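# Push cart through self-closing door into yellow bay

## Task

Move the utility cart through the self-closing door into the other room and park it in the yellow taped bay so that all four wheels sit fully inside the tape and none touch it. The case of copy paper must finish inside the cart's top tray with no part extending beyond the tray's edges. The door must be closed at the end. Either robot or both may be used. Any robot falling over or left leaning counts as failure.

## Robot and tools

Robots: r1 and r2, identical Hello Robot Stretch 4 units. Each has an omni-wheel base, a lift on a vertical mast and one arm that telescopes forward, ending in a wrist (yaw, pitch, roll) and a two-finger gripper. The robot is about 1.6 m tall; its base rim is within 0.23 m of the base origin. Each robot reports in its own frames, so only camera images, lidar_m and wrist_depth_mm reveal where the two robots stand relative to each other.

Frames. Base frame: origin on the floor below the base centre, x forward, y left, z up, metres. hand_pose is in this frame (a point between the open fingertips) and may be somewhat inaccurate. Odometry frame: the base frame as it was at scene start. base_odometry counts wheel rotation only, so wheel slip shows up as travel; heading in rad, left positive, -3.142 to 3.142. If turned_by_wheels and turned_by_imu disagree by more than about 0.1 rad over one move, the base likely slipped or hit something and the heading is off by about that gap. base_tilt is in degrees, forward and right positive, with a fixed error up to about 3 degrees.

move: one action. Arguments r1 and r2 each carry that robot's part; an omitted robot gets nothing new. Also cameras (list of names, ["all"], or [] for none) and blocking, which must always be false. Per robot: base, joints, or both, plus optional speeds, pace, contact_limits; or end_of_arm alone.
- base is an offset from where the base last reported itself, not a pose: {"translate_m": d} straight, forward positive, -2 to 2 m; {"strafe_m": d} sideways, left positive, -2 to 2 m; {"rotate_rad": d} turn in place, counter-clockwise positive, -3.2 to 3.2. Only translate_m and strafe_m may be combined (straight-line diagonal).
- joints are absolute targets by name: lift_m 0 to 1.2; arm_m 0 to 0.55 (extension); wrist_yaw_rad -1.134 to 4.276 (0 forward, left positive, 3.14 folded back); wrist_pitch_rad -1.117 to 4.259 (0 level, 1.57 pointing down); wrist_roll_rad -1.117 to 4.259 (clockwise positive seen from behind); gripper_m -0.038 to 0.141 (fingertip gap, up to 0.015 off; -0.02 or less squeezes the tips together). Out-of-range joint targets are clipped and reported; other bad values are refused; unknown keys make the call invalid.
- pace: slow, default, fast or max (base 0.1/0.3/0.4/0.6 m/s and 1/2/3/4 rad/s; lift 0.15 to 0.5 m/s; arm 0.1 to 0.7 m/s). A raised lift (above 0.2) reduces base speed. speeds sets a joint's top speed directly (not gripper).
- contact_limits, 0 lightest to 1 hardest, default 0.5, only for arm_m, lift_m, translate_m, strafe_m, rotate_rad, placed beside its own command. A base limit persists until the next action naming base. arm_m needs a firm push to stop even at 0; for a gentle press use 0 and aim 1 to 3 mm past contact. Lifting a load: lift_m limit at least 0.15 for 1 kg, 0.3 for 2 kg.
- {"end_of_arm": "enable_torque"} restores wrist or gripper motors that shut off.
The call returns within about half a second while motion continues. A new move overrides only the joints/base it names. The line "move" gives each commanded robot's result; robots under "as last shown" were not commanded.

wait(seconds 0 to 10, cameras): lets time pass and returns state; it returns early once any running robot comes to rest. wait(0) shows "earlier move" progress. stop(cameras): brakes every running motion and re-holds slack wheels; braked joints may keep pressing. zoom_image(camera, region [x0,y0,x1,y1] pixels, max 504x504) enlarges part of the latest image. finished_scene(scene): ends the current scene, number as shown by a move with no action; the result must hold without the robots.

Cameras: r1_head_camera, r1_head_left_camera, r1_head_right_camera, r1_wrist_camera, and the same for r2.

Readings: lidar_m is 12 distances in metres, sector 1 straight ahead, going counter-clockwise (4 left, 7 behind, 10 right); "-" means nothing seen or closer than 0.25 m. It sees other robots and table tops but misses glass, thin legs. wrist_depth_mm is a 7x7 grid of depths 100 to 2000 mm, "-" if unreadable. Statuses: done, moving, off_target (rested short, may still push), contact_stop (held back, goes slack), time_out (ran too long, target dropped), limit_stop_at_own_body, limit_stop_at_tilt (lean over 6 degrees, robot goes slack), torque_fault. A refused call or an unrequested stop cancels the remaining move, wait and finished_scene calls in that reply. on_its_own reports slack or held joints and unusual servo_current. motor_effort is percent of max (peak in brackets); servo_current in mA.

Gripping: command a gap more than 0.015 below the object's width; about 0.06 below resists tugging. To close behind a handle use -0.02 or lower. Grip success is not shown by gripper_m; look for a rise in the gripper servo_current. Open fingers before rotating base or wrist if clamped on a rim.

Avoid: any hard contact between robots (a base already touching another robot presses hard after millimetres; gripping the other robot's fingers counts). Shared loads risk tipping because travel differs up to about 3 cm per metre. Don't turn, drive or stop with over 1 kg held and arm_m above 0.2, especially fast. Avoid self-collision: gripper over the base with low lift, tilted-up wrist combined with roll or right yaw, wrist folded back while tilting. Avoid drops, slams, strong pushes on fixed objects, letting the door swing freely, and anything falling far. Loose objects may occasionally be nudged by outside disturbances. Time spent thinking also advances the scene.

Each tool is called after "Request:" in YAML: its name, and indented under it one key for each argument.

## Session

Request:
move:
  blocking: false

Scene clock: 0.00 s.
r1.base_odometry: x=+0.000 y=+0.000 heading=+0.000
r1.turned_by_wheels: +0.000
r1.turned_by_imu: +0.000
r1.base_tilt: forward=-1.6 right=+1.3
r1.lidar_m: 1.92 2.25 3.81 1.93 0.97 0.84 0.83 0.93 0.77 0.76 0.93 1.59
r1.base_status: not commanded
r1.joint_positions: lift_m=+0.127 arm_m=+0.000 wrist_yaw_rad=+3.089 wrist_pitch_rad=+0.002 wrist_roll_rad=+0.000 gripper_m=+0.056
r1.joint_status: not commanded
r1.measured_speeds: all 0
r1.motor_effort: lift_m=+20 arm_m=-4 wheel_0=+0 wheel_1=+1 wheel_2=+1
r1.servo_current: wrist_yaw_rad=39 wrist_pitch_rad=46 wrist_roll_rad=65 gripper_m=39
r1.hand_pose: x=-0.1125 y=+0.1024 z=+0.3046 quat_wxyz=(+0.026, -0.001, +0.000, +1.000) (m; r1's base frame)
r1.wrist_depth_mm: 137 138 - - - - - / 113 139 - - - - - / 117 140 224 - - - - / 137 161 - - - - - / - - - - - - - / - - 191 - 187 - - / 842 759 750 788 788 732 768
r2.base_odometry: x=+0.000 y=+0.000 heading=+0.000
r2.turned_by_wheels: +0.000
r2.turned_by_imu: +0.000
r2.base_tilt: forward=-0.6 right=+0.1
r2.lidar_m: 2.02 1.45 1.40 1.49 2.01 2.22 2.34 3.17 1.60 3.62 2.59 2.46
r2.base_status: not commanded
r2.joint_positions: lift_m=+0.295 arm_m=+0.000 wrist_yaw_rad=+3.133 wrist_pitch_rad=+0.002 wrist_roll_rad=+0.000 gripper_m=+0.056
r2.joint_status: not commanded
r2.measured_speeds: all 0
r2.motor_effort: lift_m=+18 arm_m=-4 wheel_0=+0 wheel_1=-1 wheel_2=+0
r2.servo_current: wrist_yaw_rad=46 wrist_pitch_rad=39 wrist_roll_rad=46 gripper_m=59
r2.hand_pose: x=-0.1167 y=+0.0898 z=+0.4727 quat_wxyz=(+0.004, -0.001, +0.000, +1.000) (m; r2's base frame)
r2.wrist_depth_mm: - 140 - - - - - / - 126 150 - - - - / - 130 185 - - - - / 144 143 272 - - - - / 229 - - - - - - / 226 1576 196 1576 190 1618 1464 / 226 1060 1138 - - 1025 1060
pictures: r1_head_camera, r1_head_left_camera, r1_head_right_camera, r1_wrist_camera, r2_head_camera, r2_head_left_camera, r2_head_right_camera, r2_wrist_camera
Images, in order (width x height): r1_head_camera 420x560, r1_head_left_camera 420x672, r1_head_right_camera 420x672, r1_wrist_camera 616x392, r2_head_camera 420x560, r2_head_left_camera 420x672, r2_head_right_camera 420x672, r2_wrist_camera 616x392.

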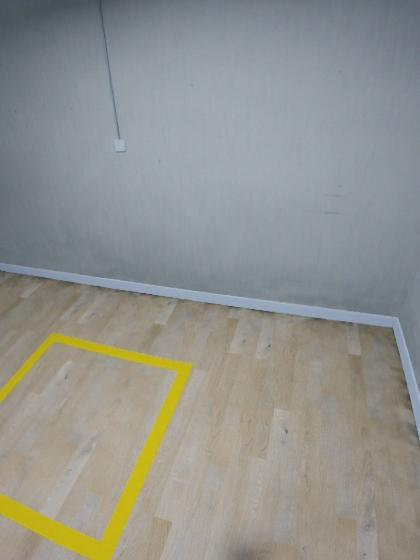

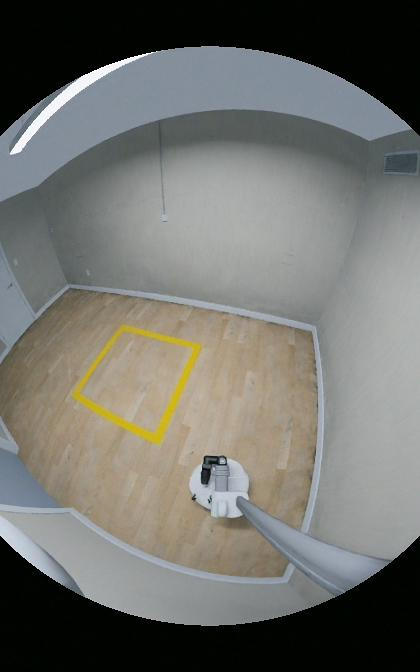

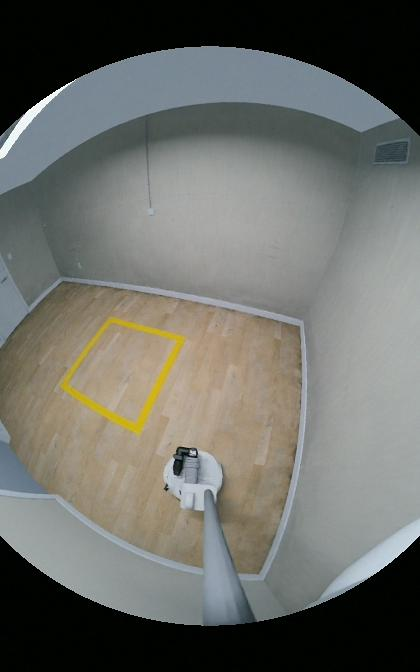

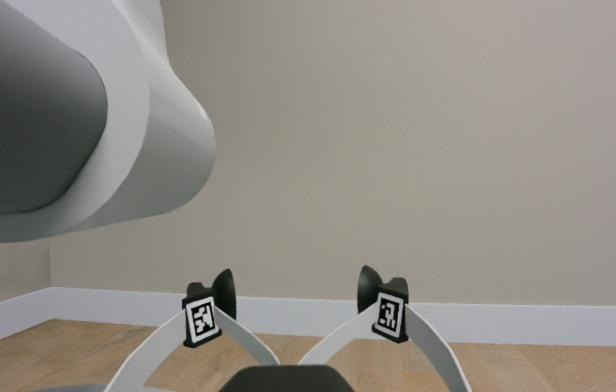

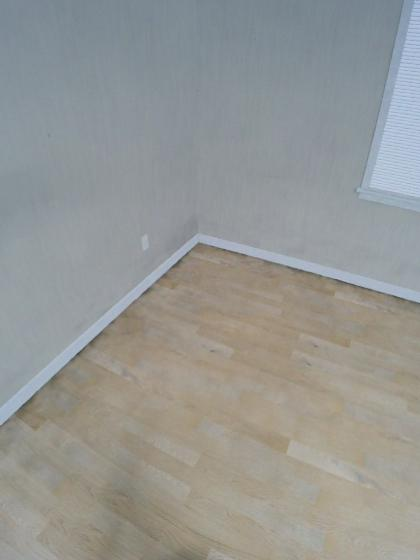

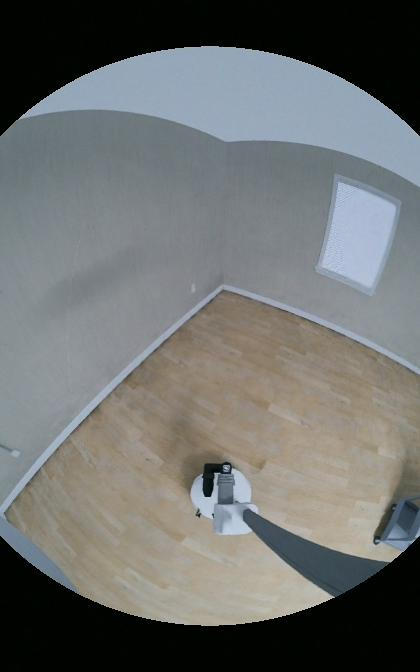

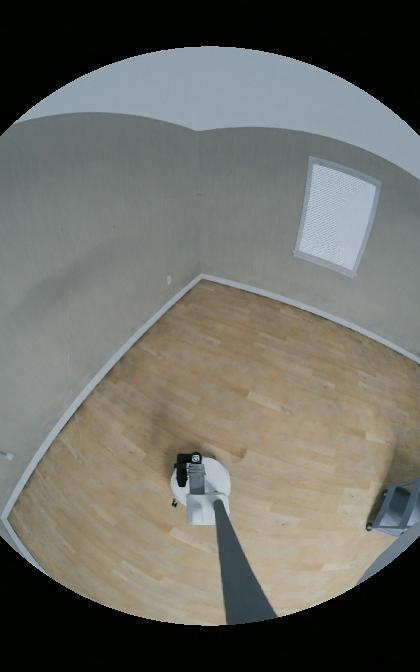

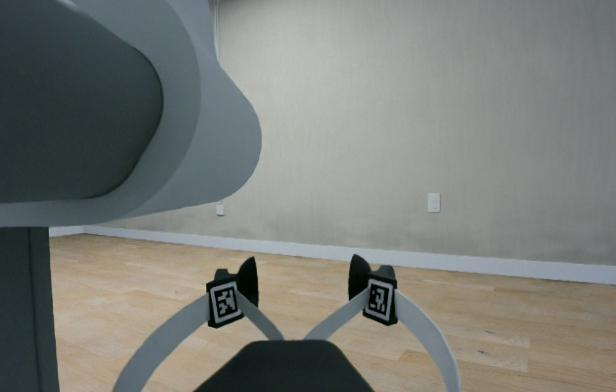

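Request:
move:
  blocking: false
  r1: {"base":{"rotate_rad":1.2}}
  r2: {"base":{"rotate_rad":-1.57}}

Request:
wait:
  seconds: 2

Request:
wait:
  seconds: 1
  cameras: ["all"]

Scene clock: 3.67 s.
move: r1 moving; r2 moving
r1.base_odometry: x=+0.000 y=+0.000 heading=+0.252
r1.turned_by_wheels: +0.252
r1.turned_by_imu: +0.252
r1.base_tilt: forward=-1.6 right=+1.2
r1.lidar_m: 1.98 2.71 3.66 1.25 0.89 0.80 0.87 0.80 0.77 0.82 1.11 1.92
r1.base_status: rotate_rad moving
r1.joint_positions: lift_m=+0.127 arm_m=+0.000 wrist_yaw_rad=+3.089 wrist_pitch_rad=+0.002 wrist_roll_rad=+0.000 gripper_m=+0.056
r1.joint_status: not commanded
r1.measured_speeds: translate_m=-0.001 strafe_m=-0.001 rotate_rad=+0.980 lift_m=+0.000 arm_m=+0.000 wrist_yaw_rad=+0.000 wrist_pitch_rad=+0.000 wrist_roll_rad=+0.000
r1.motor_effort: lift_m=+20(20) arm_m=-4(4) wheel_0=-8(9) wheel_1=-6(9) wheel_2=-7(7)
r1.servo_current: wrist_yaw_rad=59(59) wrist_pitch_rad=39(46) wrist_roll_rad=46(59) gripper_m=39(39)
r1.hand_pose: x=-0.1125 y=+0.1024 z=+0.3046 quat_wxyz=(+0.026, -0.001, +0.000, +1.000) (m; r1's base frame)
r1.wrist_depth_mm: 136 138 - - - - - / 113 139 - - - - - / 114 139 226 - - - - / 137 162 - - - - - / - - - - - - - / - 1060 190 - 187 - - / 778 750 750 798 750 699 732
r2.base_odometry: x=+0.000 y=+0.000 heading=-0.252
r2.turned_by_wheels: -0.252
r2.turned_by_imu: -0.244
r2.base_tilt: forward=-0.7 right=+0.1
r2.lidar_m: 2.52 1.62 1.40 1.40 1.67 2.23 2.24 2.64 1.59 1.63 2.93 2.49
r2.base_status: rotate_rad moving
r2.joint_positions: lift_m=+0.295 arm_m=+0.000 wrist_yaw_rad=+3.133 wrist_pitch_rad=+0.002 wrist_roll_rad=+0.000 gripper_m=+0.056
r2.joint_status: not commanded
r2.measured_speeds: translate_m=+0.000 strafe_m=+0.000 rotate_rad=-0.974 lift_m=+0.000 arm_m=+0.000 wrist_yaw_rad=+0.000 wrist_pitch_rad=+0.000 wrist_roll_rad=+0.000
r2.motor_effort: lift_m=+18(18) arm_m=-4(4) wheel_0=+8(9) wheel_1=+8(10) wheel_2=+9(11)
r2.servo_current: wrist_yaw_rad=33(52) wrist_pitch_rad=39(46) wrist_roll_rad=52(52) gripper_m=39(59)
r2.hand_pose: x=-0.1167 y=+0.0898 z=+0.4727 quat_wxyz=(+0.004, -0.001, +0.000, +1.000) (m; r2's base frame)
r2.wrist_depth_mm: - 141 - - - - - / - 127 150 - - - - / - 130 184 - - - - / 144 143 272 - - - - / 229 - - - - - - / 227 1576 196 1576 190 1661 1464 / 226 1060 1138 - - 1060 1060
pictures: none

Scene clock: 5.00 s.
earlier move: r1 done; r2 moving
r1.base_odometry: x=+0.000 y=+0.000 heading=+1.200
r1.turned_by_wheels: +0.948
r1.turned_by_imu: +0.953
r1.base_tilt: forward=-1.6 right=+1.3
r1.lidar_m: 3.90 1.54 0.93 0.82 0.85 0.82 0.77 0.75 1.00 1.89 1.97 2.45
r1.base_status: done
r1.joint_positions: lift_m=+0.127 arm_m=+0.000 wrist_yaw_rad=+3.089 wrist_pitch_rad=+0.002 wrist_roll_rad=+0.000 gripper_m=+0.056
r1.joint_status: not commanded
r1.measured_speeds: all 0
r1.motor_effort: lift_m=+20(20) arm_m=-4(4) wheel_0=-2(10) wheel_1=-2(9) wheel_2=+0(8)
r1.servo_current: wrist_yaw_rad=65(65) wrist_pitch_rad=39(52) wrist_roll_rad=59(65) gripper_m=39(46)
r1.hand_pose: x=-0.1125 y=+0.1024 z=+0.3046 quat_wxyz=(+0.026, -0.001, +0.000, +1.000) (m; r1's base frame)
r1.wrist_depth_mm: 136 139 - - - - - / 113 139 - - - - - / 117 139 229 - - - - / 137 162 - - - - - / - - - - - - - / - - 191 - 188 - - / 788 163 750 798 778 778 778
r2.base_odometry: x=+0.000 y=+0.000 heading=-1.569
r2.turned_by_wheels: -1.318
r2.turned_by_imu: -1.283
r2.base_tilt: forward=-0.7 right=+0.1
r2.lidar_m: 3.55 2.56 2.48 2.00 1.49 1.40 1.48 2.04 2.23 2.36 3.23 1.61
r2.base_status: rotate_rad moving
r2.joint_positions: lift_m=+0.295 arm_m=+0.000 wrist_yaw_rad=+3.133 wrist_pitch_rad=+0.002 wrist_roll_rad=+0.000 gripper_m=+0.056
r2.joint_status: not commanded
r2.measured_speeds: all 0
r2.motor_effort: lift_m=+18(18) arm_m=-4(4) wheel_0=-1(11) wheel_1=+3(11) wheel_2=+3(11)
r2.servo_current: wrist_yaw_rad=46(59) wrist_pitch_rad=33(46) wrist_roll_rad=46(52) gripper_m=46(59)
r2.hand_pose: x=-0.1167 y=+0.0898 z=+0.4727 quat_wxyz=(+0.004, -0.001, +0.000, +1.000) (m; r2's base frame)
r2.wrist_depth_mm: - 140 - - - - - / - 126 141 - - - - / - 129 184 - - - - / 144 144 229 - - - - / 230 - - - - - - / 227 1576 195 1336 190 - - / 226 1042 1138 - - 1025 1060
wait: 1.33 of 2 s (r1 has come to rest)
pictures: none

Scene clock: 5.23 s.
earlier move: r2 done
r1.base_odometry: x=+0.000 y=+0.000 heading=+1.200
r1.turned_by_wheels: +0.000
r1.turned_by_imu: +0.000
r1.base_tilt: forward=-1.6 right=+1.2
r1.lidar_m: 3.91 1.54 0.92 0.84 0.82 0.86 0.78 0.76 0.99 1.91 1.94 2.46
r1.base_status: done
r1.joint_positions: lift_m=+0.127 arm_m=+0.000 wrist_yaw_rad=+3.089 wrist_pitch_rad=+0.002 wrist_roll_rad=+0.000 gripper_m=+0.056
r1.joint_status: not commanded
r1.measured_speeds: all 0
r1.motor_effort: lift_m=+20(20) arm_m=-4(4) wheel_0=-2(10) wheel_1=-1(9) wheel_2=+0(8)
r1.servo_current: wrist_yaw_rad=33(65) wrist_pitch_rad=33(52) wrist_roll_rad=52(65) gripper_m=39(46)
r1.hand_pose: x=-0.1125 y=+0.1024 z=+0.3046 quat_wxyz=(+0.026, -0.001, +0.000, +1.000) (m; r1's base frame)
r1.wrist_depth_mm: 137 139 - - - - - / 113 139 - - - - - / 117 140 229 - - - - / 137 162 - - - - - / - - - - - - - / - - 190 - 187 - - / 788 163 759 798 788 788 768
r2.base_odometry: x=+0.000 y=+0.000 heading=-1.569
r2.turned_by_wheels: +0.000
r2.turned_by_imu: +0.000
r2.base_tilt: forward=-0.6 right=+0.1
r2.lidar_m: 3.58 2.60 2.46 1.99 1.43 1.40 1.49 2.04 2.22 2.32 3.21 1.63
r2.base_status: done
r2.joint_positions: lift_m=+0.295 arm_m=+0.000 wrist_yaw_rad=+3.133 wrist_pitch_rad=+0.002 wrist_roll_rad=+0.000 gripper_m=+0.056
r2.joint_status: not commanded
r2.measured_speeds: all 0
r2.motor_effort: lift_m=+18(18) arm_m=-4(4) wheel_0=+3(11) wheel_1=+2(11) wheel_2=+3(11)
r2.servo_current: wrist_yaw_rad=39(59) wrist_pitch_rad=39(46) wrist_roll_rad=52(52) gripper_m=39(59)
r2.hand_pose: x=-0.1167 y=+0.0898 z=+0.4727 quat_wxyz=(+0.004, -0.001, +0.000, +1.000) (m; r2's base frame)
r2.wrist_depth_mm: - 140 - - - - - / - 126 142 - - - - / - 130 186 - - - - / 144 144 228 - - - - / 229 - - - - - - / 228 1576 196 1336 190 - - / 226 1060 1138 - - 1025 1060
wait: 0.23 of 1 s (r2 has come to rest)
pictures: r1_head_camera, r1_head_left_camera, r1_head_right_camera, r1_wrist_camera, r2_head_camera, r2_head_left_camera, r2_head_right_camera, r2_wrist_camera
Images, in order (width x height): r1_head_camera 420x560, r1_head_left_camera 420x672, r1_head_right_camera 420x672, r1_wrist_camera 616x392, r2_head_camera 420x560, r2_head_left_camera 420x672, r2_head_right_camera 420x672, r2_wrist_camera 616x392.

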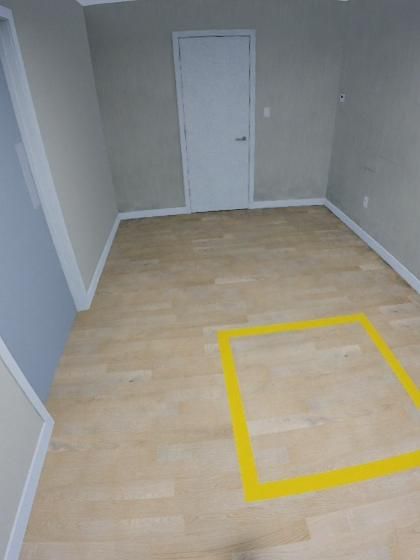

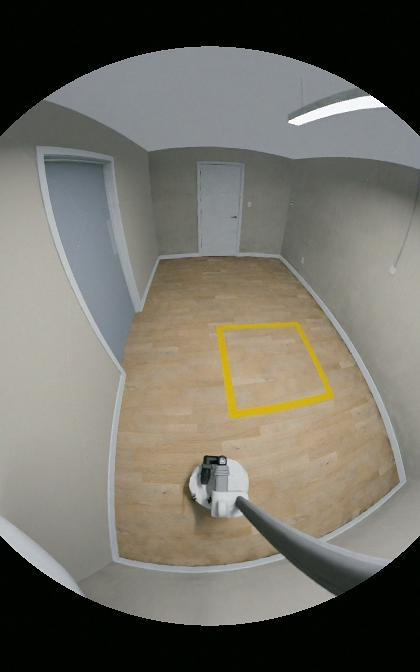

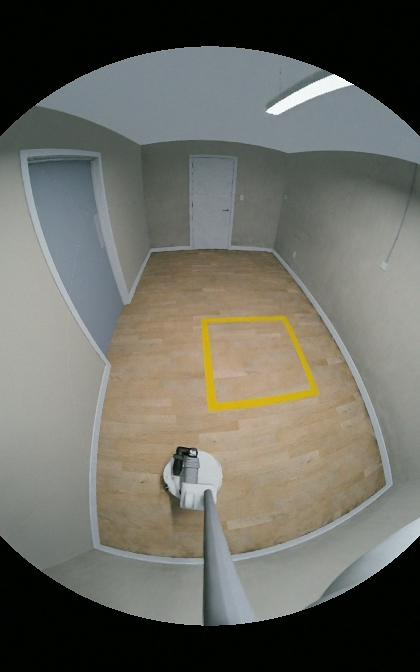

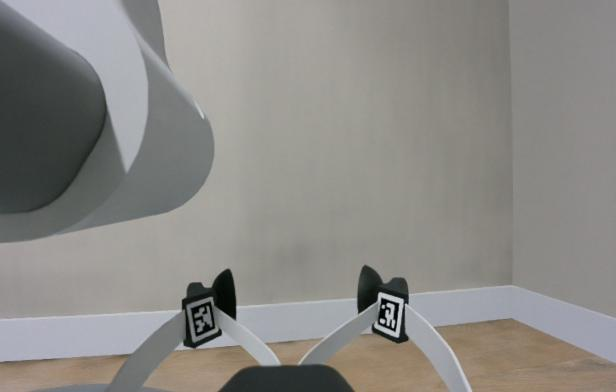

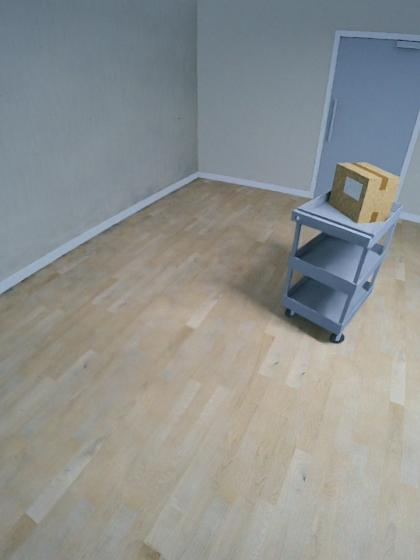

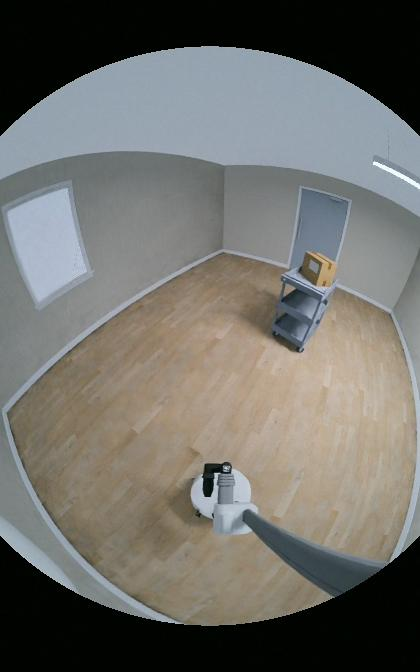

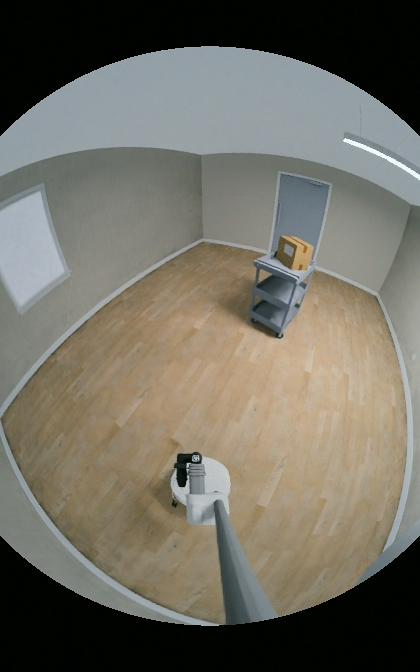

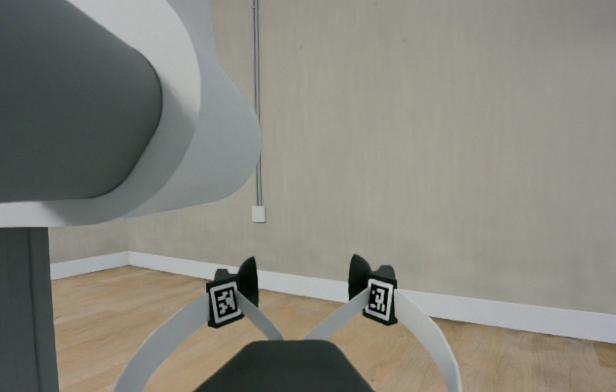

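Request:
move:
  blocking: false
  r2: {"base":{"rotate_rad":-0.45}}
  r1: {"base":{"rotate_rad":0.55}}

Request:
wait:
  seconds: 1.5
  cameras: ["r2_head_camera","r2_head_right_camera","r1_head_camera"]

Request:
wait:
  seconds: 0.1
  cameras: ["r2_head_camera","r2_head_right_camera","r1_head_camera"]

Request:
zoom_image:
  camera: "r2_head_camera"
  region: [40, 60, 420, 440]

Request:
zoom_image:
  camera: "r1_head_camera"
  region: [0, 0, 420, 420]

Scene clock: 21.27 s.
move: r1 moving; r2 moving
r1.base_odometry: x=+0.000 y=+0.000 heading=+1.452
r1.turned_by_wheels: +0.252
r1.turned_by_imu: +0.253
r1.base_tilt: forward=-1.6 right=+1.3
r1.lidar_m: 2.29 1.08 0.85 0.83 0.94 0.78 0.77 0.85 1.33 1.93 2.11 3.17
r1.base_status: rotate_rad moving
r1.joint_positions: lift_m=+0.127 arm_m=+0.000 wrist_yaw_rad=+3.089 wrist_pitch_rad=+0.002 wrist_roll_rad=+0.000 gripper_m=+0.056
r1.joint_status: not commanded
r1.measured_speeds: translate_m=-0.001 strafe_m=-0.001 rotate_rad=+0.981 lift_m=+0.000 arm_m=+0.000 wrist_yaw_rad=+0.000 wrist_pitch_rad=+0.000 wrist_roll_rad=+0.000
r1.motor_effort: lift_m=+20(20) arm_m=-4(4) wheel_0=-8(9) wheel_1=-7(9) wheel_2=-6(7)
r1.servo_current: wrist_yaw_rad=52(52) wrist_pitch_rad=46(46) wrist_roll_rad=46(65) gripper_m=46(46)
r1.hand_pose: x=-0.1125 y=+0.1024 z=+0.3046 quat_wxyz=(+0.026, -0.001, +0.000, +1.000) (m; r1's base frame)
r1.wrist_depth_mm: 136 139 - - - - - / 113 139 - - - - - / 118 140 229 - - - - / 137 162 - - - - - / - - - - - - - / - - 190 - 187 - - / 798 707 750 143 750 768 809
r2.base_odometry: x=+0.000 y=+0.000 heading=-1.820
r2.turned_by_wheels: -0.251
r2.turned_by_imu: -0.243
r2.base_tilt: forward=-0.7 right=+0.1
r2.lidar_m: 1.64 2.90 2.49 2.51 1.63 1.40 1.41 1.68 2.22 2.24 2.64 1.60
r2.base_status: rotate_rad moving
r2.joint_positions: lift_m=+0.295 arm_m=+0.000 wrist_yaw_rad=+3.133 wrist_pitch_rad=+0.002 wrist_roll_rad=+0.000 gripper_m=+0.056
r2.joint_status: not commanded
r2.measured_speeds: translate_m=-0.002 strafe_m=-0.001 rotate_rad=-0.942 lift_m=+0.000 arm_m=+0.000 wrist_yaw_rad=+0.000 wrist_pitch_rad=+0.000 wrist_roll_rad=+0.000
r2.motor_effort: lift_m=+18(18) arm_m=-4(4) wheel_0=+5(10) wheel_1=+7(9) wheel_2=+9(11)
r2.servo_current: wrist_yaw_rad=46(59) wrist_pitch_rad=46(46) wrist_roll_rad=46(59) gripper_m=52(52)
r2.hand_pose: x=-0.1167 y=+0.0898 z=+0.4727 quat_wxyz=(+0.004, -0.001, +0.000, +1.000) (m; r2's base frame)
r2.wrist_depth_mm: - 140 - - - - - / - 126 142 - - - - / - 129 185 - - - - / 144 143 207 - - - - / 230 - - - - - - / 228 1537 195 1308 190 - - / 227 1060 1138 - - 1042 1060
pictures: none

Scene clock: 22.00 s.
earlier move: r1 moving; r2 done
r1.base_odometry: x=+0.000 y=+0.000 heading=+1.749
r1.turned_by_wheels: +0.297
r1.turned_by_imu: +0.299
r1.base_tilt: forward=-1.6 right=+1.3
r1.lidar_m: 1.37 0.92 0.84 0.87 0.84 0.77 0.80 1.03 1.94 1.98 2.54 3.90
r1.base_status: rotate_rad moving
r1.joint_positions: lift_m=+0.127 arm_m=+0.000 wrist_yaw_rad=+3.089 wrist_pitch_rad=+0.002 wrist_roll_rad=+0.000 gripper_m=+0.056
r1.joint_status: not commanded
r1.measured_speeds: all 0
r1.motor_effort: lift_m=+20(20) arm_m=-4(4) wheel_0=-3(10) wheel_1=+0(9) wheel_2=-1(7)
r1.servo_current: wrist_yaw_rad=52(65) wrist_pitch_rad=46(52) wrist_roll_rad=52(65) gripper_m=46(46)
r1.hand_pose: x=-0.1125 y=+0.1024 z=+0.3046 quat_wxyz=(+0.026, -0.001, +0.000, +1.000) (m; r1's base frame)
r1.wrist_depth_mm: 136 139 - - - - - / 113 139 - - - - - / 118 139 229 - - - - / 137 162 - - - - - / - - - - - - - / 1078 991 190 - 187 - - / 854 741 750 153 741 130 -
r2.base_odometry: x=+0.000 y=+0.000 heading=-2.019
r2.turned_by_wheels: -0.198
r2.turned_by_imu: -0.193
r2.base_tilt: forward=-0.7 right=+0.0
r2.lidar_m: 1.60 3.31 2.52 2.49 1.88 1.44 1.42 1.53 2.22 2.22 2.38 3.52
r2.base_status: done
r2.joint_positions: lift_m=+0.295 arm_m=+0.000 wrist_yaw_rad=+3.133 wrist_pitch_rad=+0.002 wrist_roll_rad=+0.000 gripper_m=+0.056
r2.joint_status: not commanded
r2.measured_speeds: all 0
r2.motor_effort: lift_m=+18(18) arm_m=-4(4) wheel_0=+3(10) wheel_1=+3(9) wheel_2=+4(11)
r2.servo_current: wrist_yaw_rad=52(59) wrist_pitch_rad=39(46) wrist_roll_rad=46(59) gripper_m=46(52)
r2.hand_pose: x=-0.1167 y=+0.0898 z=+0.4727 quat_wxyz=(+0.004, -0.001, +0.000, +1.000) (m; r2's base frame)
r2.wrist_depth_mm: - 141 - - - - - / - 127 142 - - - - / - 130 185 - - - - / 144 143 207 - - - - / 220 - - - - - - / 220 1464 193 170 190 - 1308 / 225 1060 1138 - - 1025 1060
wait: 0.73 of 1.5 s (r2 has come to rest)
pictures: r1_head_camera, r2_head_camera, r2_head_right_camera
Images, in order (width x height): r1_head_camera 420x560, r2_head_camera 420x560, r2_head_right_camera 420x672.

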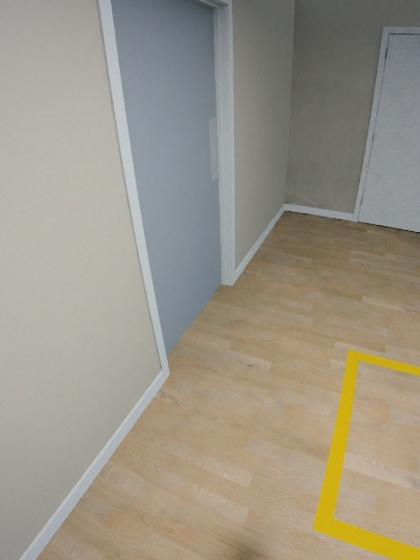

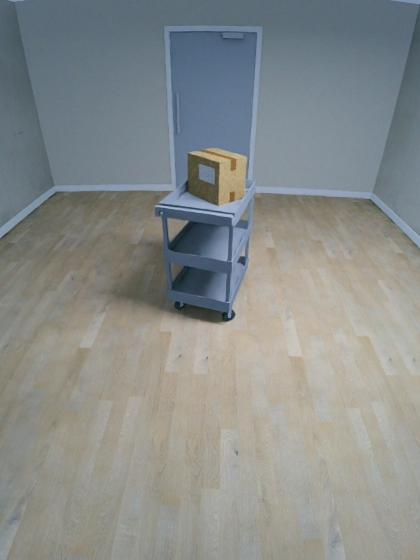

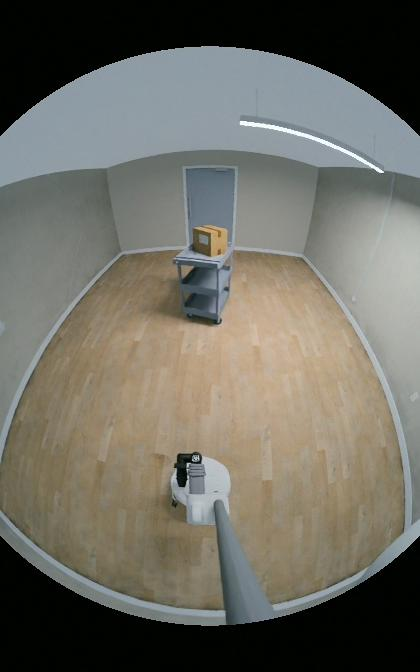

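Scene clock: 22.10 s.
earlier move: r1 done
r1.base_odometry: x=+0.000 y=+0.000 heading=+1.749
r1.turned_by_wheels: +0.000
r1.turned_by_imu: +0.000
r1.base_tilt: forward=-1.6 right=+1.3
r1.lidar_m: 1.36 0.90 0.83 0.86 0.84 0.76 0.79 1.03 1.95 1.98 2.53 3.92
r1.base_status: done
r1.joint_positions: lift_m=+0.127 arm_m=+0.000 wrist_yaw_rad=+3.089 wrist_pitch_rad=+0.002 wrist_roll_rad=+0.000 gripper_m=+0.056
r1.joint_status: not commanded
r1.measured_speeds: all 0
r1.motor_effort: lift_m=+20(20) arm_m=-4(4) wheel_0=-4(10) wheel_1=-1(9) wheel_2=-1(7)
r1.servo_current: wrist_yaw_rad=59(65) wrist_pitch_rad=46(52) wrist_roll_rad=39(65) gripper_m=52(52)
r1.hand_pose: x=-0.1125 y=+0.1024 z=+0.3046 quat_wxyz=(+0.026, -0.001, +0.000, +1.000) (m; r1's base frame)
r1.wrist_depth_mm: 136 138 - - - - - / 113 139 - - - - - / 118 140 228 - - - - / 137 162 - - - - - / - - - - - - - / 1060 991 190 - 187 - - / 842 750 759 153 741 130 -
r2.base_odometry: x=+0.000 y=+0.000 heading=-2.019
r2.turned_by_wheels: +0.000
r2.turned_by_imu: +0.000
r2.base_tilt: forward=-0.7 right=+0.0
r2.lidar_m: 1.61 3.31 2.50 2.50 1.86 1.45 1.41 1.53 2.20 2.22 2.38 3.49
r2.base_status: done
r2.joint_positions: lift_m=+0.295 arm_m=+0.000 wrist_yaw_rad=+3.133 wrist_pitch_rad=+0.002 wrist_roll_rad=+0.000 gripper_m=+0.056
r2.joint_status: not commanded
r2.measured_speeds: all 0
r2.motor_effort: lift_m=+18(18) arm_m=-4(4) wheel_0=+3(10) wheel_1=+3(9) wheel_2=+4(11)
r2.servo_current: wrist_yaw_rad=33(65) wrist_pitch_rad=39(46) wrist_roll_rad=33(59) gripper_m=52(52)
r2.hand_pose: x=-0.1167 y=+0.0898 z=+0.4727 quat_wxyz=(+0.004, -0.001, +0.000, +1.000) (m; r2's base frame)
r2.wrist_depth_mm: - 141 - - - - - / - 127 141 - - - - / - 129 185 - - - - / 144 143 207 - - - - / 220 - - - - - - / 220 1464 193 171 190 - 1336 / 226 1078 1138 - - 1025 1060
wait: 0.10 s; no rest
pictures: r1_head_camera, r2_head_camera, r2_head_right_camera
Images, in order (width x height): r1_head_camera 420x560, r2_head_camera 420x560, r2_head_right_camera 420x672.

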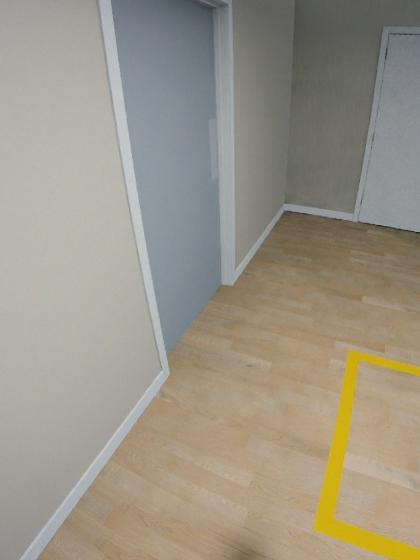

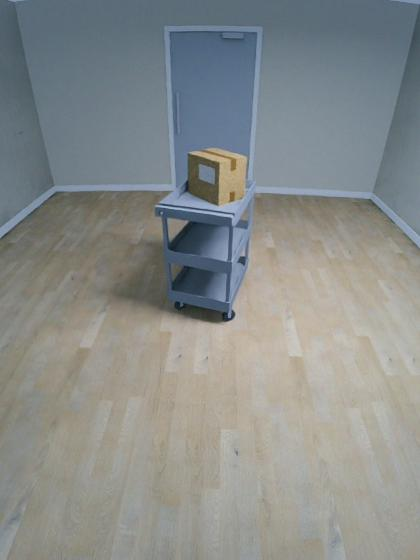

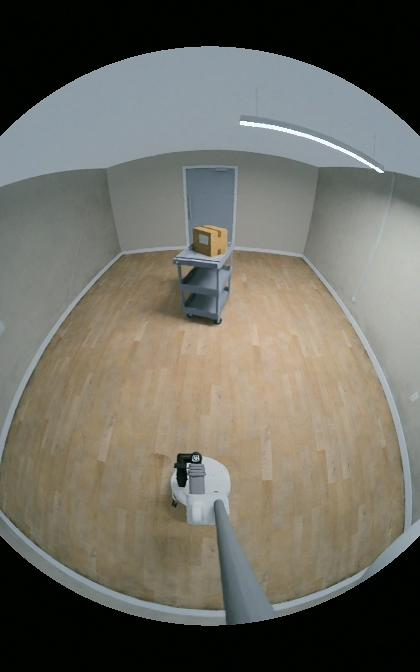

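Scaled by 1.326 from the camera's 420x560 image, which has a finer 1200x1600 frame.

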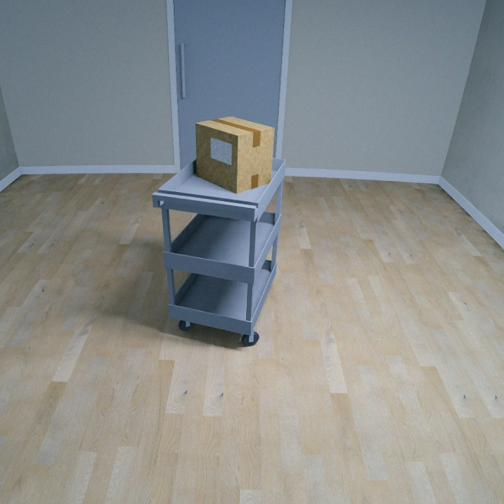

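Scaled by 1.200 from the camera's 420x560 image, which has a finer 600x800 frame.

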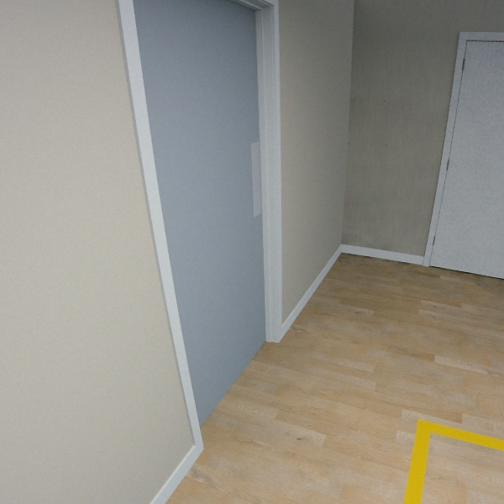

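Request:
move:
  blocking: false
  r1: {"base":{"rotate_rad":-0.472},"joints":{"lift_m":0.7,"gripper_m":-0.02}}
  r2: {"base":{"strafe_m":-1.35},"joints":{"lift_m":0.9}}

Request:
wait:
  seconds: 1.2

Request:
move:
  blocking: false
  r1: {"base":{"translate_m":1.5},"joints":{"wrist_yaw_rad":0}}

Request:
wait:
  seconds: 6

Request:
wait:
  seconds: 3
  cameras: ["r1_head_camera","r1_head_left_camera","r2_head_left_camera"]

Scene clock: 71.57 s.
move: r1 moving; r2 moving
r1.base_odometry: x=+0.000 y=+0.000 heading=+1.498
r1.turned_by_wheels: -0.251
r1.turned_by_imu: -0.252
r1.base_tilt: forward=-1.6 right=+1.3
r1.lidar_m: 2.23 1.04 0.85 0.82 0.95 0.78 0.78 0.87 1.41 1.94 2.16 3.38
r1.base_status: rotate_rad moving
r1.joint_positions: lift_m=+0.164 arm_m=+0.000 wrist_yaw_rad=+3.089 wrist_pitch_rad=+0.002 wrist_roll_rad=+0.000 gripper_m=+0.037
r1.joint_status: lift_m moving; gripper_m moving
r1.measured_speeds: translate_m=+0.001 strafe_m=-0.001 rotate_rad=-0.951 lift_m=+0.146 arm_m=+0.000 wrist_yaw_rad=+0.000 wrist_pitch_rad=+0.000 wrist_roll_rad=+0.000
r1.motor_effort: lift_m=+26(28) arm_m=-4(4) wheel_0=+5(7) wheel_1=+7(10) wheel_2=+5(7)
r1.servo_current: wrist_yaw_rad=46(65) wrist_pitch_rad=39(52) wrist_roll_rad=26(59) gripper_m=98(104)
r1.hand_pose: x=-0.1125 y=+0.1024 z=+0.3421 quat_wxyz=(+0.026, -0.001, +0.000, +1.000) (m; r1's base frame)
r1.wrist_depth_mm: 136 139 - - - - - / 113 139 - - - - - / 117 140 229 - - - - / 137 162 - - - - - / - - - - - - - / - - 190 - 186 - - / 866 768 768 144 759 - -
r2.base_odometry: x=-0.033 y=+0.016 heading=-2.019
r2.turned_by_wheels: +0.000
r2.turned_by_imu: +0.000
r2.base_tilt: forward=-0.7 right=+0.1
r2.lidar_m: 1.60 3.37 2.58 2.53 1.87 1.46 1.39 1.51 2.23 2.18 2.34 3.45
r2.base_status: strafe_m moving
r2.joint_positions: lift_m=+0.333 arm_m=+0.000 wrist_yaw_rad=+3.133 wrist_pitch_rad=+0.002 wrist_roll_rad=+0.000 gripper_m=+0.056
r2.joint_status: lift_m moving
r2.measured_speeds: translate_m=+0.000 strafe_m=-0.139 rotate_rad=+0.001 lift_m=+0.146 arm_m=+0.000 wrist_yaw_rad=+0.000 wrist_pitch_rad=+0.000 wrist_roll_rad=+0.000
r2.motor_effort: lift_m=+21(24) arm_m=-4(4) wheel_0=+11(12) wheel_1=-10(11) wheel_2=+0(3)
r2.servo_current: wrist_yaw_rad=39(52) wrist_pitch_rad=39(46) wrist_roll_rad=46(52) gripper_m=46(52)
r2.hand_pose: x=-0.1167 y=+0.0898 z=+0.5103 quat_wxyz=(+0.004, -0.001, +0.000, +1.000) (m; r2's base frame)
r2.wrist_depth_mm: - 140 - - - - - / - 127 142 - - - - / - 130 185 - - - - / 144 144 207 - - - - / 220 - - - - - - / 220 1430 191 1397 189 - - / 226 1138 1229 - - 1098 1118
pictures: none

Scene clock: 72.77 s.
earlier move: r1 moving; r2 moving
r1.base_odometry: x=+0.000 y=+0.000 heading=+1.278
r1.turned_by_wheels: -0.221
r1.turned_by_imu: -0.222
r1.base_tilt: forward=-1.6 right=+1.3
r1.lidar_m: 3.92 1.28 0.88 0.84 0.86 0.84 0.77 0.80 1.08 1.92 1.99 2.61
r1.base_status: done
r1.joint_positions: lift_m=+0.488 arm_m=+0.000 wrist_yaw_rad=+3.089 wrist_pitch_rad=+0.002 wrist_roll_rad=+0.000 gripper_m=-0.019
r1.joint_status: lift_m moving; the others done
r1.measured_speeds: translate_m=+0.000 strafe_m=+0.000 rotate_rad=+0.000 lift_m=+0.300 arm_m=+0.000 wrist_yaw_rad=+0.000 wrist_pitch_rad=+0.000 wrist_roll_rad=+0.000
r1.motor_effort: lift_m=+27(29) arm_m=-4(4) wheel_0=+3(7) wheel_1=+3(10) wheel_2=+1(7)
r1.servo_current: wrist_yaw_rad=52(65) wrist_pitch_rad=52(52) wrist_roll_rad=39(65) gripper_m=52(143)
r1.hand_pose: x=-0.1125 y=+0.1024 z=+0.6651 quat_wxyz=(+0.026, -0.001, +0.000, +1.000) (m; r1's base frame)
r1.wrist_depth_mm: 136 139 - - - - - / 113 139 - - - - - / 118 139 230 - - - - / 137 162 - - - - - / - - - - - - - / - - 182 198 170 - - / - 132 163 147 144 - -
r2.base_odometry: x=-0.320 y=+0.154 heading=-2.019
r2.turned_by_wheels: +0.000
r2.turned_by_imu: +0.000
r2.base_tilt: forward=-0.7 right=+0.0
r2.lidar_m: 1.62 1.82 2.90 2.84 1.91 1.49 1.44 1.53 1.92 1.87 2.00 2.94
r2.base_status: strafe_m moving
r2.joint_positions: lift_m=+0.656 arm_m=+0.000 wrist_yaw_rad=+3.133 wrist_pitch_rad=+0.002 wrist_roll_rad=+0.000 gripper_m=+0.056
r2.joint_status: lift_m moving
r2.measured_speeds: translate_m=+0.000 strafe_m=-0.300 rotate_rad=+0.000 lift_m=+0.300 arm_m=+0.000 wrist_yaw_rad=+0.000 wrist_pitch_rad=+0.000 wrist_roll_rad=+0.000
r2.motor_effort: lift_m=+22(27) arm_m=-4(4) wheel_0=+8(14) wheel_1=-8(13) wheel_2=-1(3)
r2.servo_current: wrist_yaw_rad=39(52) wrist_pitch_rad=39(46) wrist_roll_rad=46(65) gripper_m=52(52)
r2.hand_pose: x=-0.1167 y=+0.0898 z=+0.8334 quat_wxyz=(+0.004, -0.001, +0.000, +1.000) (m; r2's base frame)
r2.wrist_depth_mm: - 140 - - - - - / - 126 142 - - - - / - 129 184 - - - - / 144 143 207 - - - - / 220 - - - - - - / 220 - 189 - 189 - - / 225 123 - - - - -
wait: 1.20 s; no rest
pictures: none

Scene clock: 73.27 s.
earlier move: r1 moving; r2 moving
move: r1 moving
r1.base_odometry: x=+0.009 y=+0.030 heading=+1.278
r1.turned_by_wheels: +0.000
r1.turned_by_imu: +0.000
r1.base_tilt: forward=-1.6 right=+1.3
r1.lidar_m: 3.86 1.29 0.89 0.83 0.87 0.85 0.80 0.85 1.12 1.93 1.97 2.63
r1.base_status: translate_m moving
r1.joint_positions: lift_m=+0.625 arm_m=+0.000 wrist_yaw_rad=+2.503 wrist_pitch_rad=+0.002 wrist_roll_rad=+0.000 gripper_m=-0.019
r1.joint_status: lift_m moving; wrist_yaw_rad moving
r1.measured_speeds: translate_m=+0.122 strafe_m=+0.000 rotate_rad=+0.000 lift_m=+0.217 arm_m=+0.000 wrist_yaw_rad=-1.816 wrist_pitch_rad=+0.000 wrist_roll_rad=+0.000
r1.motor_effort: lift_m=+25(28) arm_m=-4(4) wheel_0=+9(9) wheel_1=+5(7) wheel_2=-8(9)
r1.servo_current: wrist_yaw_rad=104(117) wrist_pitch_rad=46(46) wrist_roll_rad=59(59) gripper_m=59(59)
r1.hand_pose: x=-0.0085 y=+0.2421 z=+0.8022 quat_wxyz=(+0.314, -0.001, +0.000, +0.949) (m; r1's base frame)
r1.wrist_depth_mm: - - - - - - - / - - - - - - - / - - - - - - - / - - - - - - - / - - - - - - - / - - 182 198 170 - - / - 132 163 146 144 - -
r2.base_odometry: x=-0.455 y=+0.219 heading=-2.019
r2.turned_by_wheels: +0.000
r2.turned_by_imu: +0.000
r2.base_tilt: forward=-0.7 right=+0.0
r2.lidar_m: 1.63 1.70 3.08 2.99 1.90 1.46 1.45 1.57 1.77 1.72 1.85 2.73
r2.base_status: strafe_m moving
r2.joint_positions: lift_m=+0.800 arm_m=+0.000 wrist_yaw_rad=+3.133 wrist_pitch_rad=+0.002 wrist_roll_rad=+0.000 gripper_m=+0.056
r2.joint_status: lift_m moving
r2.measured_speeds: translate_m=+0.000 strafe_m=-0.300 rotate_rad=+0.001 lift_m=+0.249 arm_m=+0.000 wrist_yaw_rad=+0.000 wrist_pitch_rad=+0.000 wrist_roll_rad=+0.000
r2.motor_effort: lift_m=+22(25) arm_m=-4(4) wheel_0=+8(10) wheel_1=-9(9) wheel_2=+0(1)
r2.servo_current: wrist_yaw_rad=52(52) wrist_pitch_rad=33(46) wrist_roll_rad=46(59) gripper_m=59(59)
r2.hand_pose: x=-0.1167 y=+0.0898 z=+0.9782 quat_wxyz=(+0.004, -0.001, +0.000, +1.000) (m; r2's base frame)
r2.wrist_depth_mm: - 141 - - - - - / - 126 141 - - - - / - 129 185 - - - - / 144 144 218 - - - - / 219 - - - - - - / 220 - 189 - 188 - - / 224 - - - - - -
pictures: none

Scene clock: 76.90 s.
earlier move: r1 moving; r2 done
r1.base_odometry: x=+0.306 y=+1.016 heading=+1.278
r1.turned_by_wheels: +0.000
r1.turned_by_imu: +0.000
r1.base_tilt: forward=-1.6 right=+1.2
r1.lidar_m: 2.87 1.38 1.03 0.88 0.91 1.24 1.84 1.87 1.99 1.86 1.93 2.56
r1.base_status: translate_m moving
r1.joint_positions: lift_m=+0.700 arm_m=+0.000 wrist_yaw_rad=+0.003 wrist_pitch_rad=+0.002 wrist_roll_rad=+0.000 gripper_m=-0.019
r1.joint_status: all done
r1.measured_speeds: translate_m=+0.300 strafe_m=+0.000 rotate_rad=+0.002 lift_m=+0.000 arm_m=+0.000 wrist_yaw_rad=+0.000 wrist_pitch_rad=+0.000 wrist_roll_rad=+0.000
r1.motor_effort: lift_m=+25(28) arm_m=-4(4) wheel_0=+4(9) wheel_1=+4(7) wheel_2=-4(10)
r1.servo_current: wrist_yaw_rad=46(117) wrist_pitch_rad=46(52) wrist_roll_rad=52(78) gripper_m=52(59)
r1.hand_pose: x=+0.4596 y=-0.0866 z=+0.8771 quat_wxyz=(+1.000, +0.000, +0.001, +0.001) (m; r1's base frame)
r1.wrist_depth_mm: - - - - - - - / - - - - - - - / - - - - - - - / - - - - - - - / - - - - - - - / - - - 198 - - - / - - 179 184 154 - -
r2.base_odometry: x=-1.217 y=+0.585 heading=-2.018
r2.turned_by_wheels: +0.000
r2.turned_by_imu: +0.000
r2.base_tilt: forward=-0.7 right=+0.1
r2.lidar_m: 4.27 2.00 3.90 3.83 2.01 1.58 1.52 1.15 0.92 0.88 0.96 1.38
r2.base_status: done
r2.joint_positions: lift_m=+0.900 arm_m=+0.000 wrist_yaw_rad=+3.133 wrist_pitch_rad=+0.002 wrist_roll_rad=+0.000 gripper_m=+0.056
r2.joint_status: all done
r2.measured_speeds: all 0
r2.motor_effort: lift_m=+21(25) arm_m=-4(4) wheel_0=+2(12) wheel_1=-1(9) wheel_2=+0(2)
r2.servo_current: wrist_yaw_rad=52(59) wrist_pitch_rad=46(46) wrist_roll_rad=52(59) gripper_m=52(59)
r2.hand_pose: x=-0.1167 y=+0.0898 z=+1.0775 quat_wxyz=(+0.004, -0.001, +0.000, +1.000) (m; r2's base frame)
r2.wrist_depth_mm: - 140 - - - - - / - 123 145 - - - - / - 128 187 - - - - / 144 144 217 - - - - / 218 - - - - - - / 216 - 190 - 188 - - / 222 - - - - - -
wait: 3.63 of 6 s (r2 has come to rest)
pictures: none

Scene clock: 79.27 s.
earlier move: r1 done
r1.base_odometry: x=+0.433 y=+1.436 heading=+1.278
r1.turned_by_wheels: +0.000
r1.turned_by_imu: +0.000
r1.base_tilt: forward=-1.6 right=+1.3
r1.lidar_m: 2.43 1.36 1.06 0.99 1.03 1.25 2.26 2.35 1.95 1.85 1.89 2.52
r1.base_status: done
r1.joint_positions: lift_m=+0.700 arm_m=+0.000 wrist_yaw_rad=+0.003 wrist_pitch_rad=+0.002 wrist_roll_rad=+0.000 gripper_m=-0.019
r1.joint_status: all done
r1.measured_speeds: all 0
r1.motor_effort: lift_m=+25(28) arm_m=-4(4) wheel_0=+3(9) wheel_1=+0(7) wheel_2=+0(10)
r1.servo_current: wrist_yaw_rad=59(117) wrist_pitch_rad=39(52) wrist_roll_rad=72(78) gripper_m=59(59)
r1.hand_pose: x=+0.4596 y=-0.0866 z=+0.8771 quat_wxyz=(+1.000, +0.000, +0.001, +0.001) (m; r1's base frame)
r1.wrist_depth_mm: - - - - - - - / - - - - - - - / - - - - - - - / - - - - - - - / - - - - - - - / - - - 198 - - - / - - 181 184 154 - -
r2.base_odometry: x=-1.217 y=+0.585 heading=-2.018
r2.turned_by_wheels: +0.000
r2.turned_by_imu: +0.000
r2.base_tilt: forward=-0.7 right=+0.1
r2.lidar_m: 4.28 2.01 3.90 3.84 2.02 1.57 1.53 1.20 0.91 0.89 0.97 1.43
r2.base_status: done
r2.joint_positions: lift_m=+0.900 arm_m=+0.000 wrist_yaw_rad=+3.133 wrist_pitch_rad=+0.002 wrist_roll_rad=+0.000 gripper_m=+0.056
r2.joint_status: all done
r2.measured_speeds: all 0
r2.motor_effort: lift_m=+21(25) arm_m=-4(4) wheel_0=+2(12) wheel_1=-1(9) wheel_2=-1(2)
r2.servo_current: wrist_yaw_rad=39(59) wrist_pitch_rad=46(46) wrist_roll_rad=52(65) gripper_m=52(59)
r2.hand_pose: x=-0.1167 y=+0.0898 z=+1.0775 quat_wxyz=(+0.004, -0.001, +0.000, +1.000) (m; r2's base frame)
r2.wrist_depth_mm: - 140 - - - - - / - 123 145 - - - - / - 128 187 - - - - / 144 143 219 - - - - / 219 - - - - - - / 217 - 189 - 188 - - / 222 - - - - - -
wait: 2.37 of 3 s (r1 has come to rest)
pictures: r1_head_camera, r1_head_left_camera, r2_head_left_camera
Images, in order (width x height): r1_head_camera 420x560, r1_head_left_camera 420x672, r2_head_left_camera 420x672.

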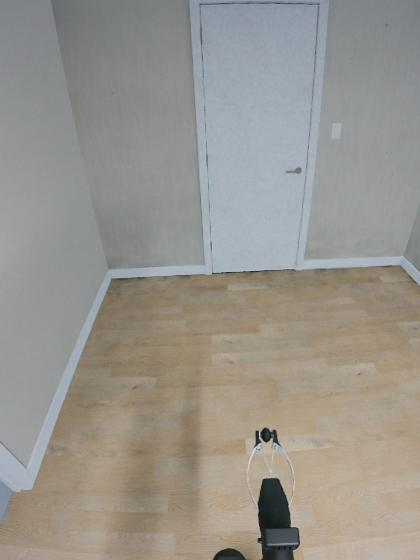

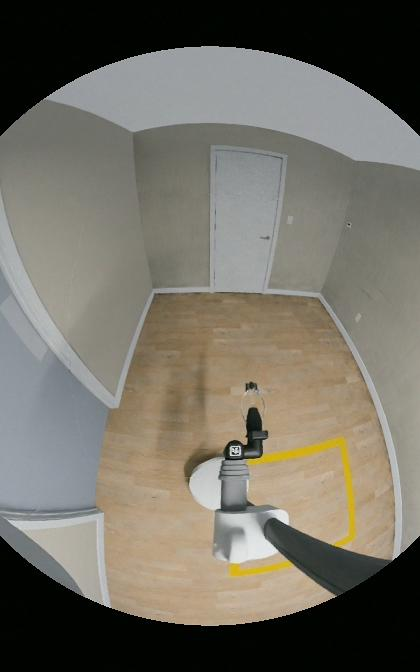

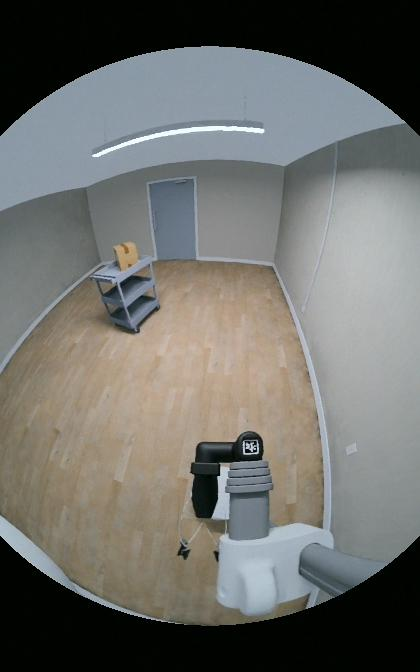

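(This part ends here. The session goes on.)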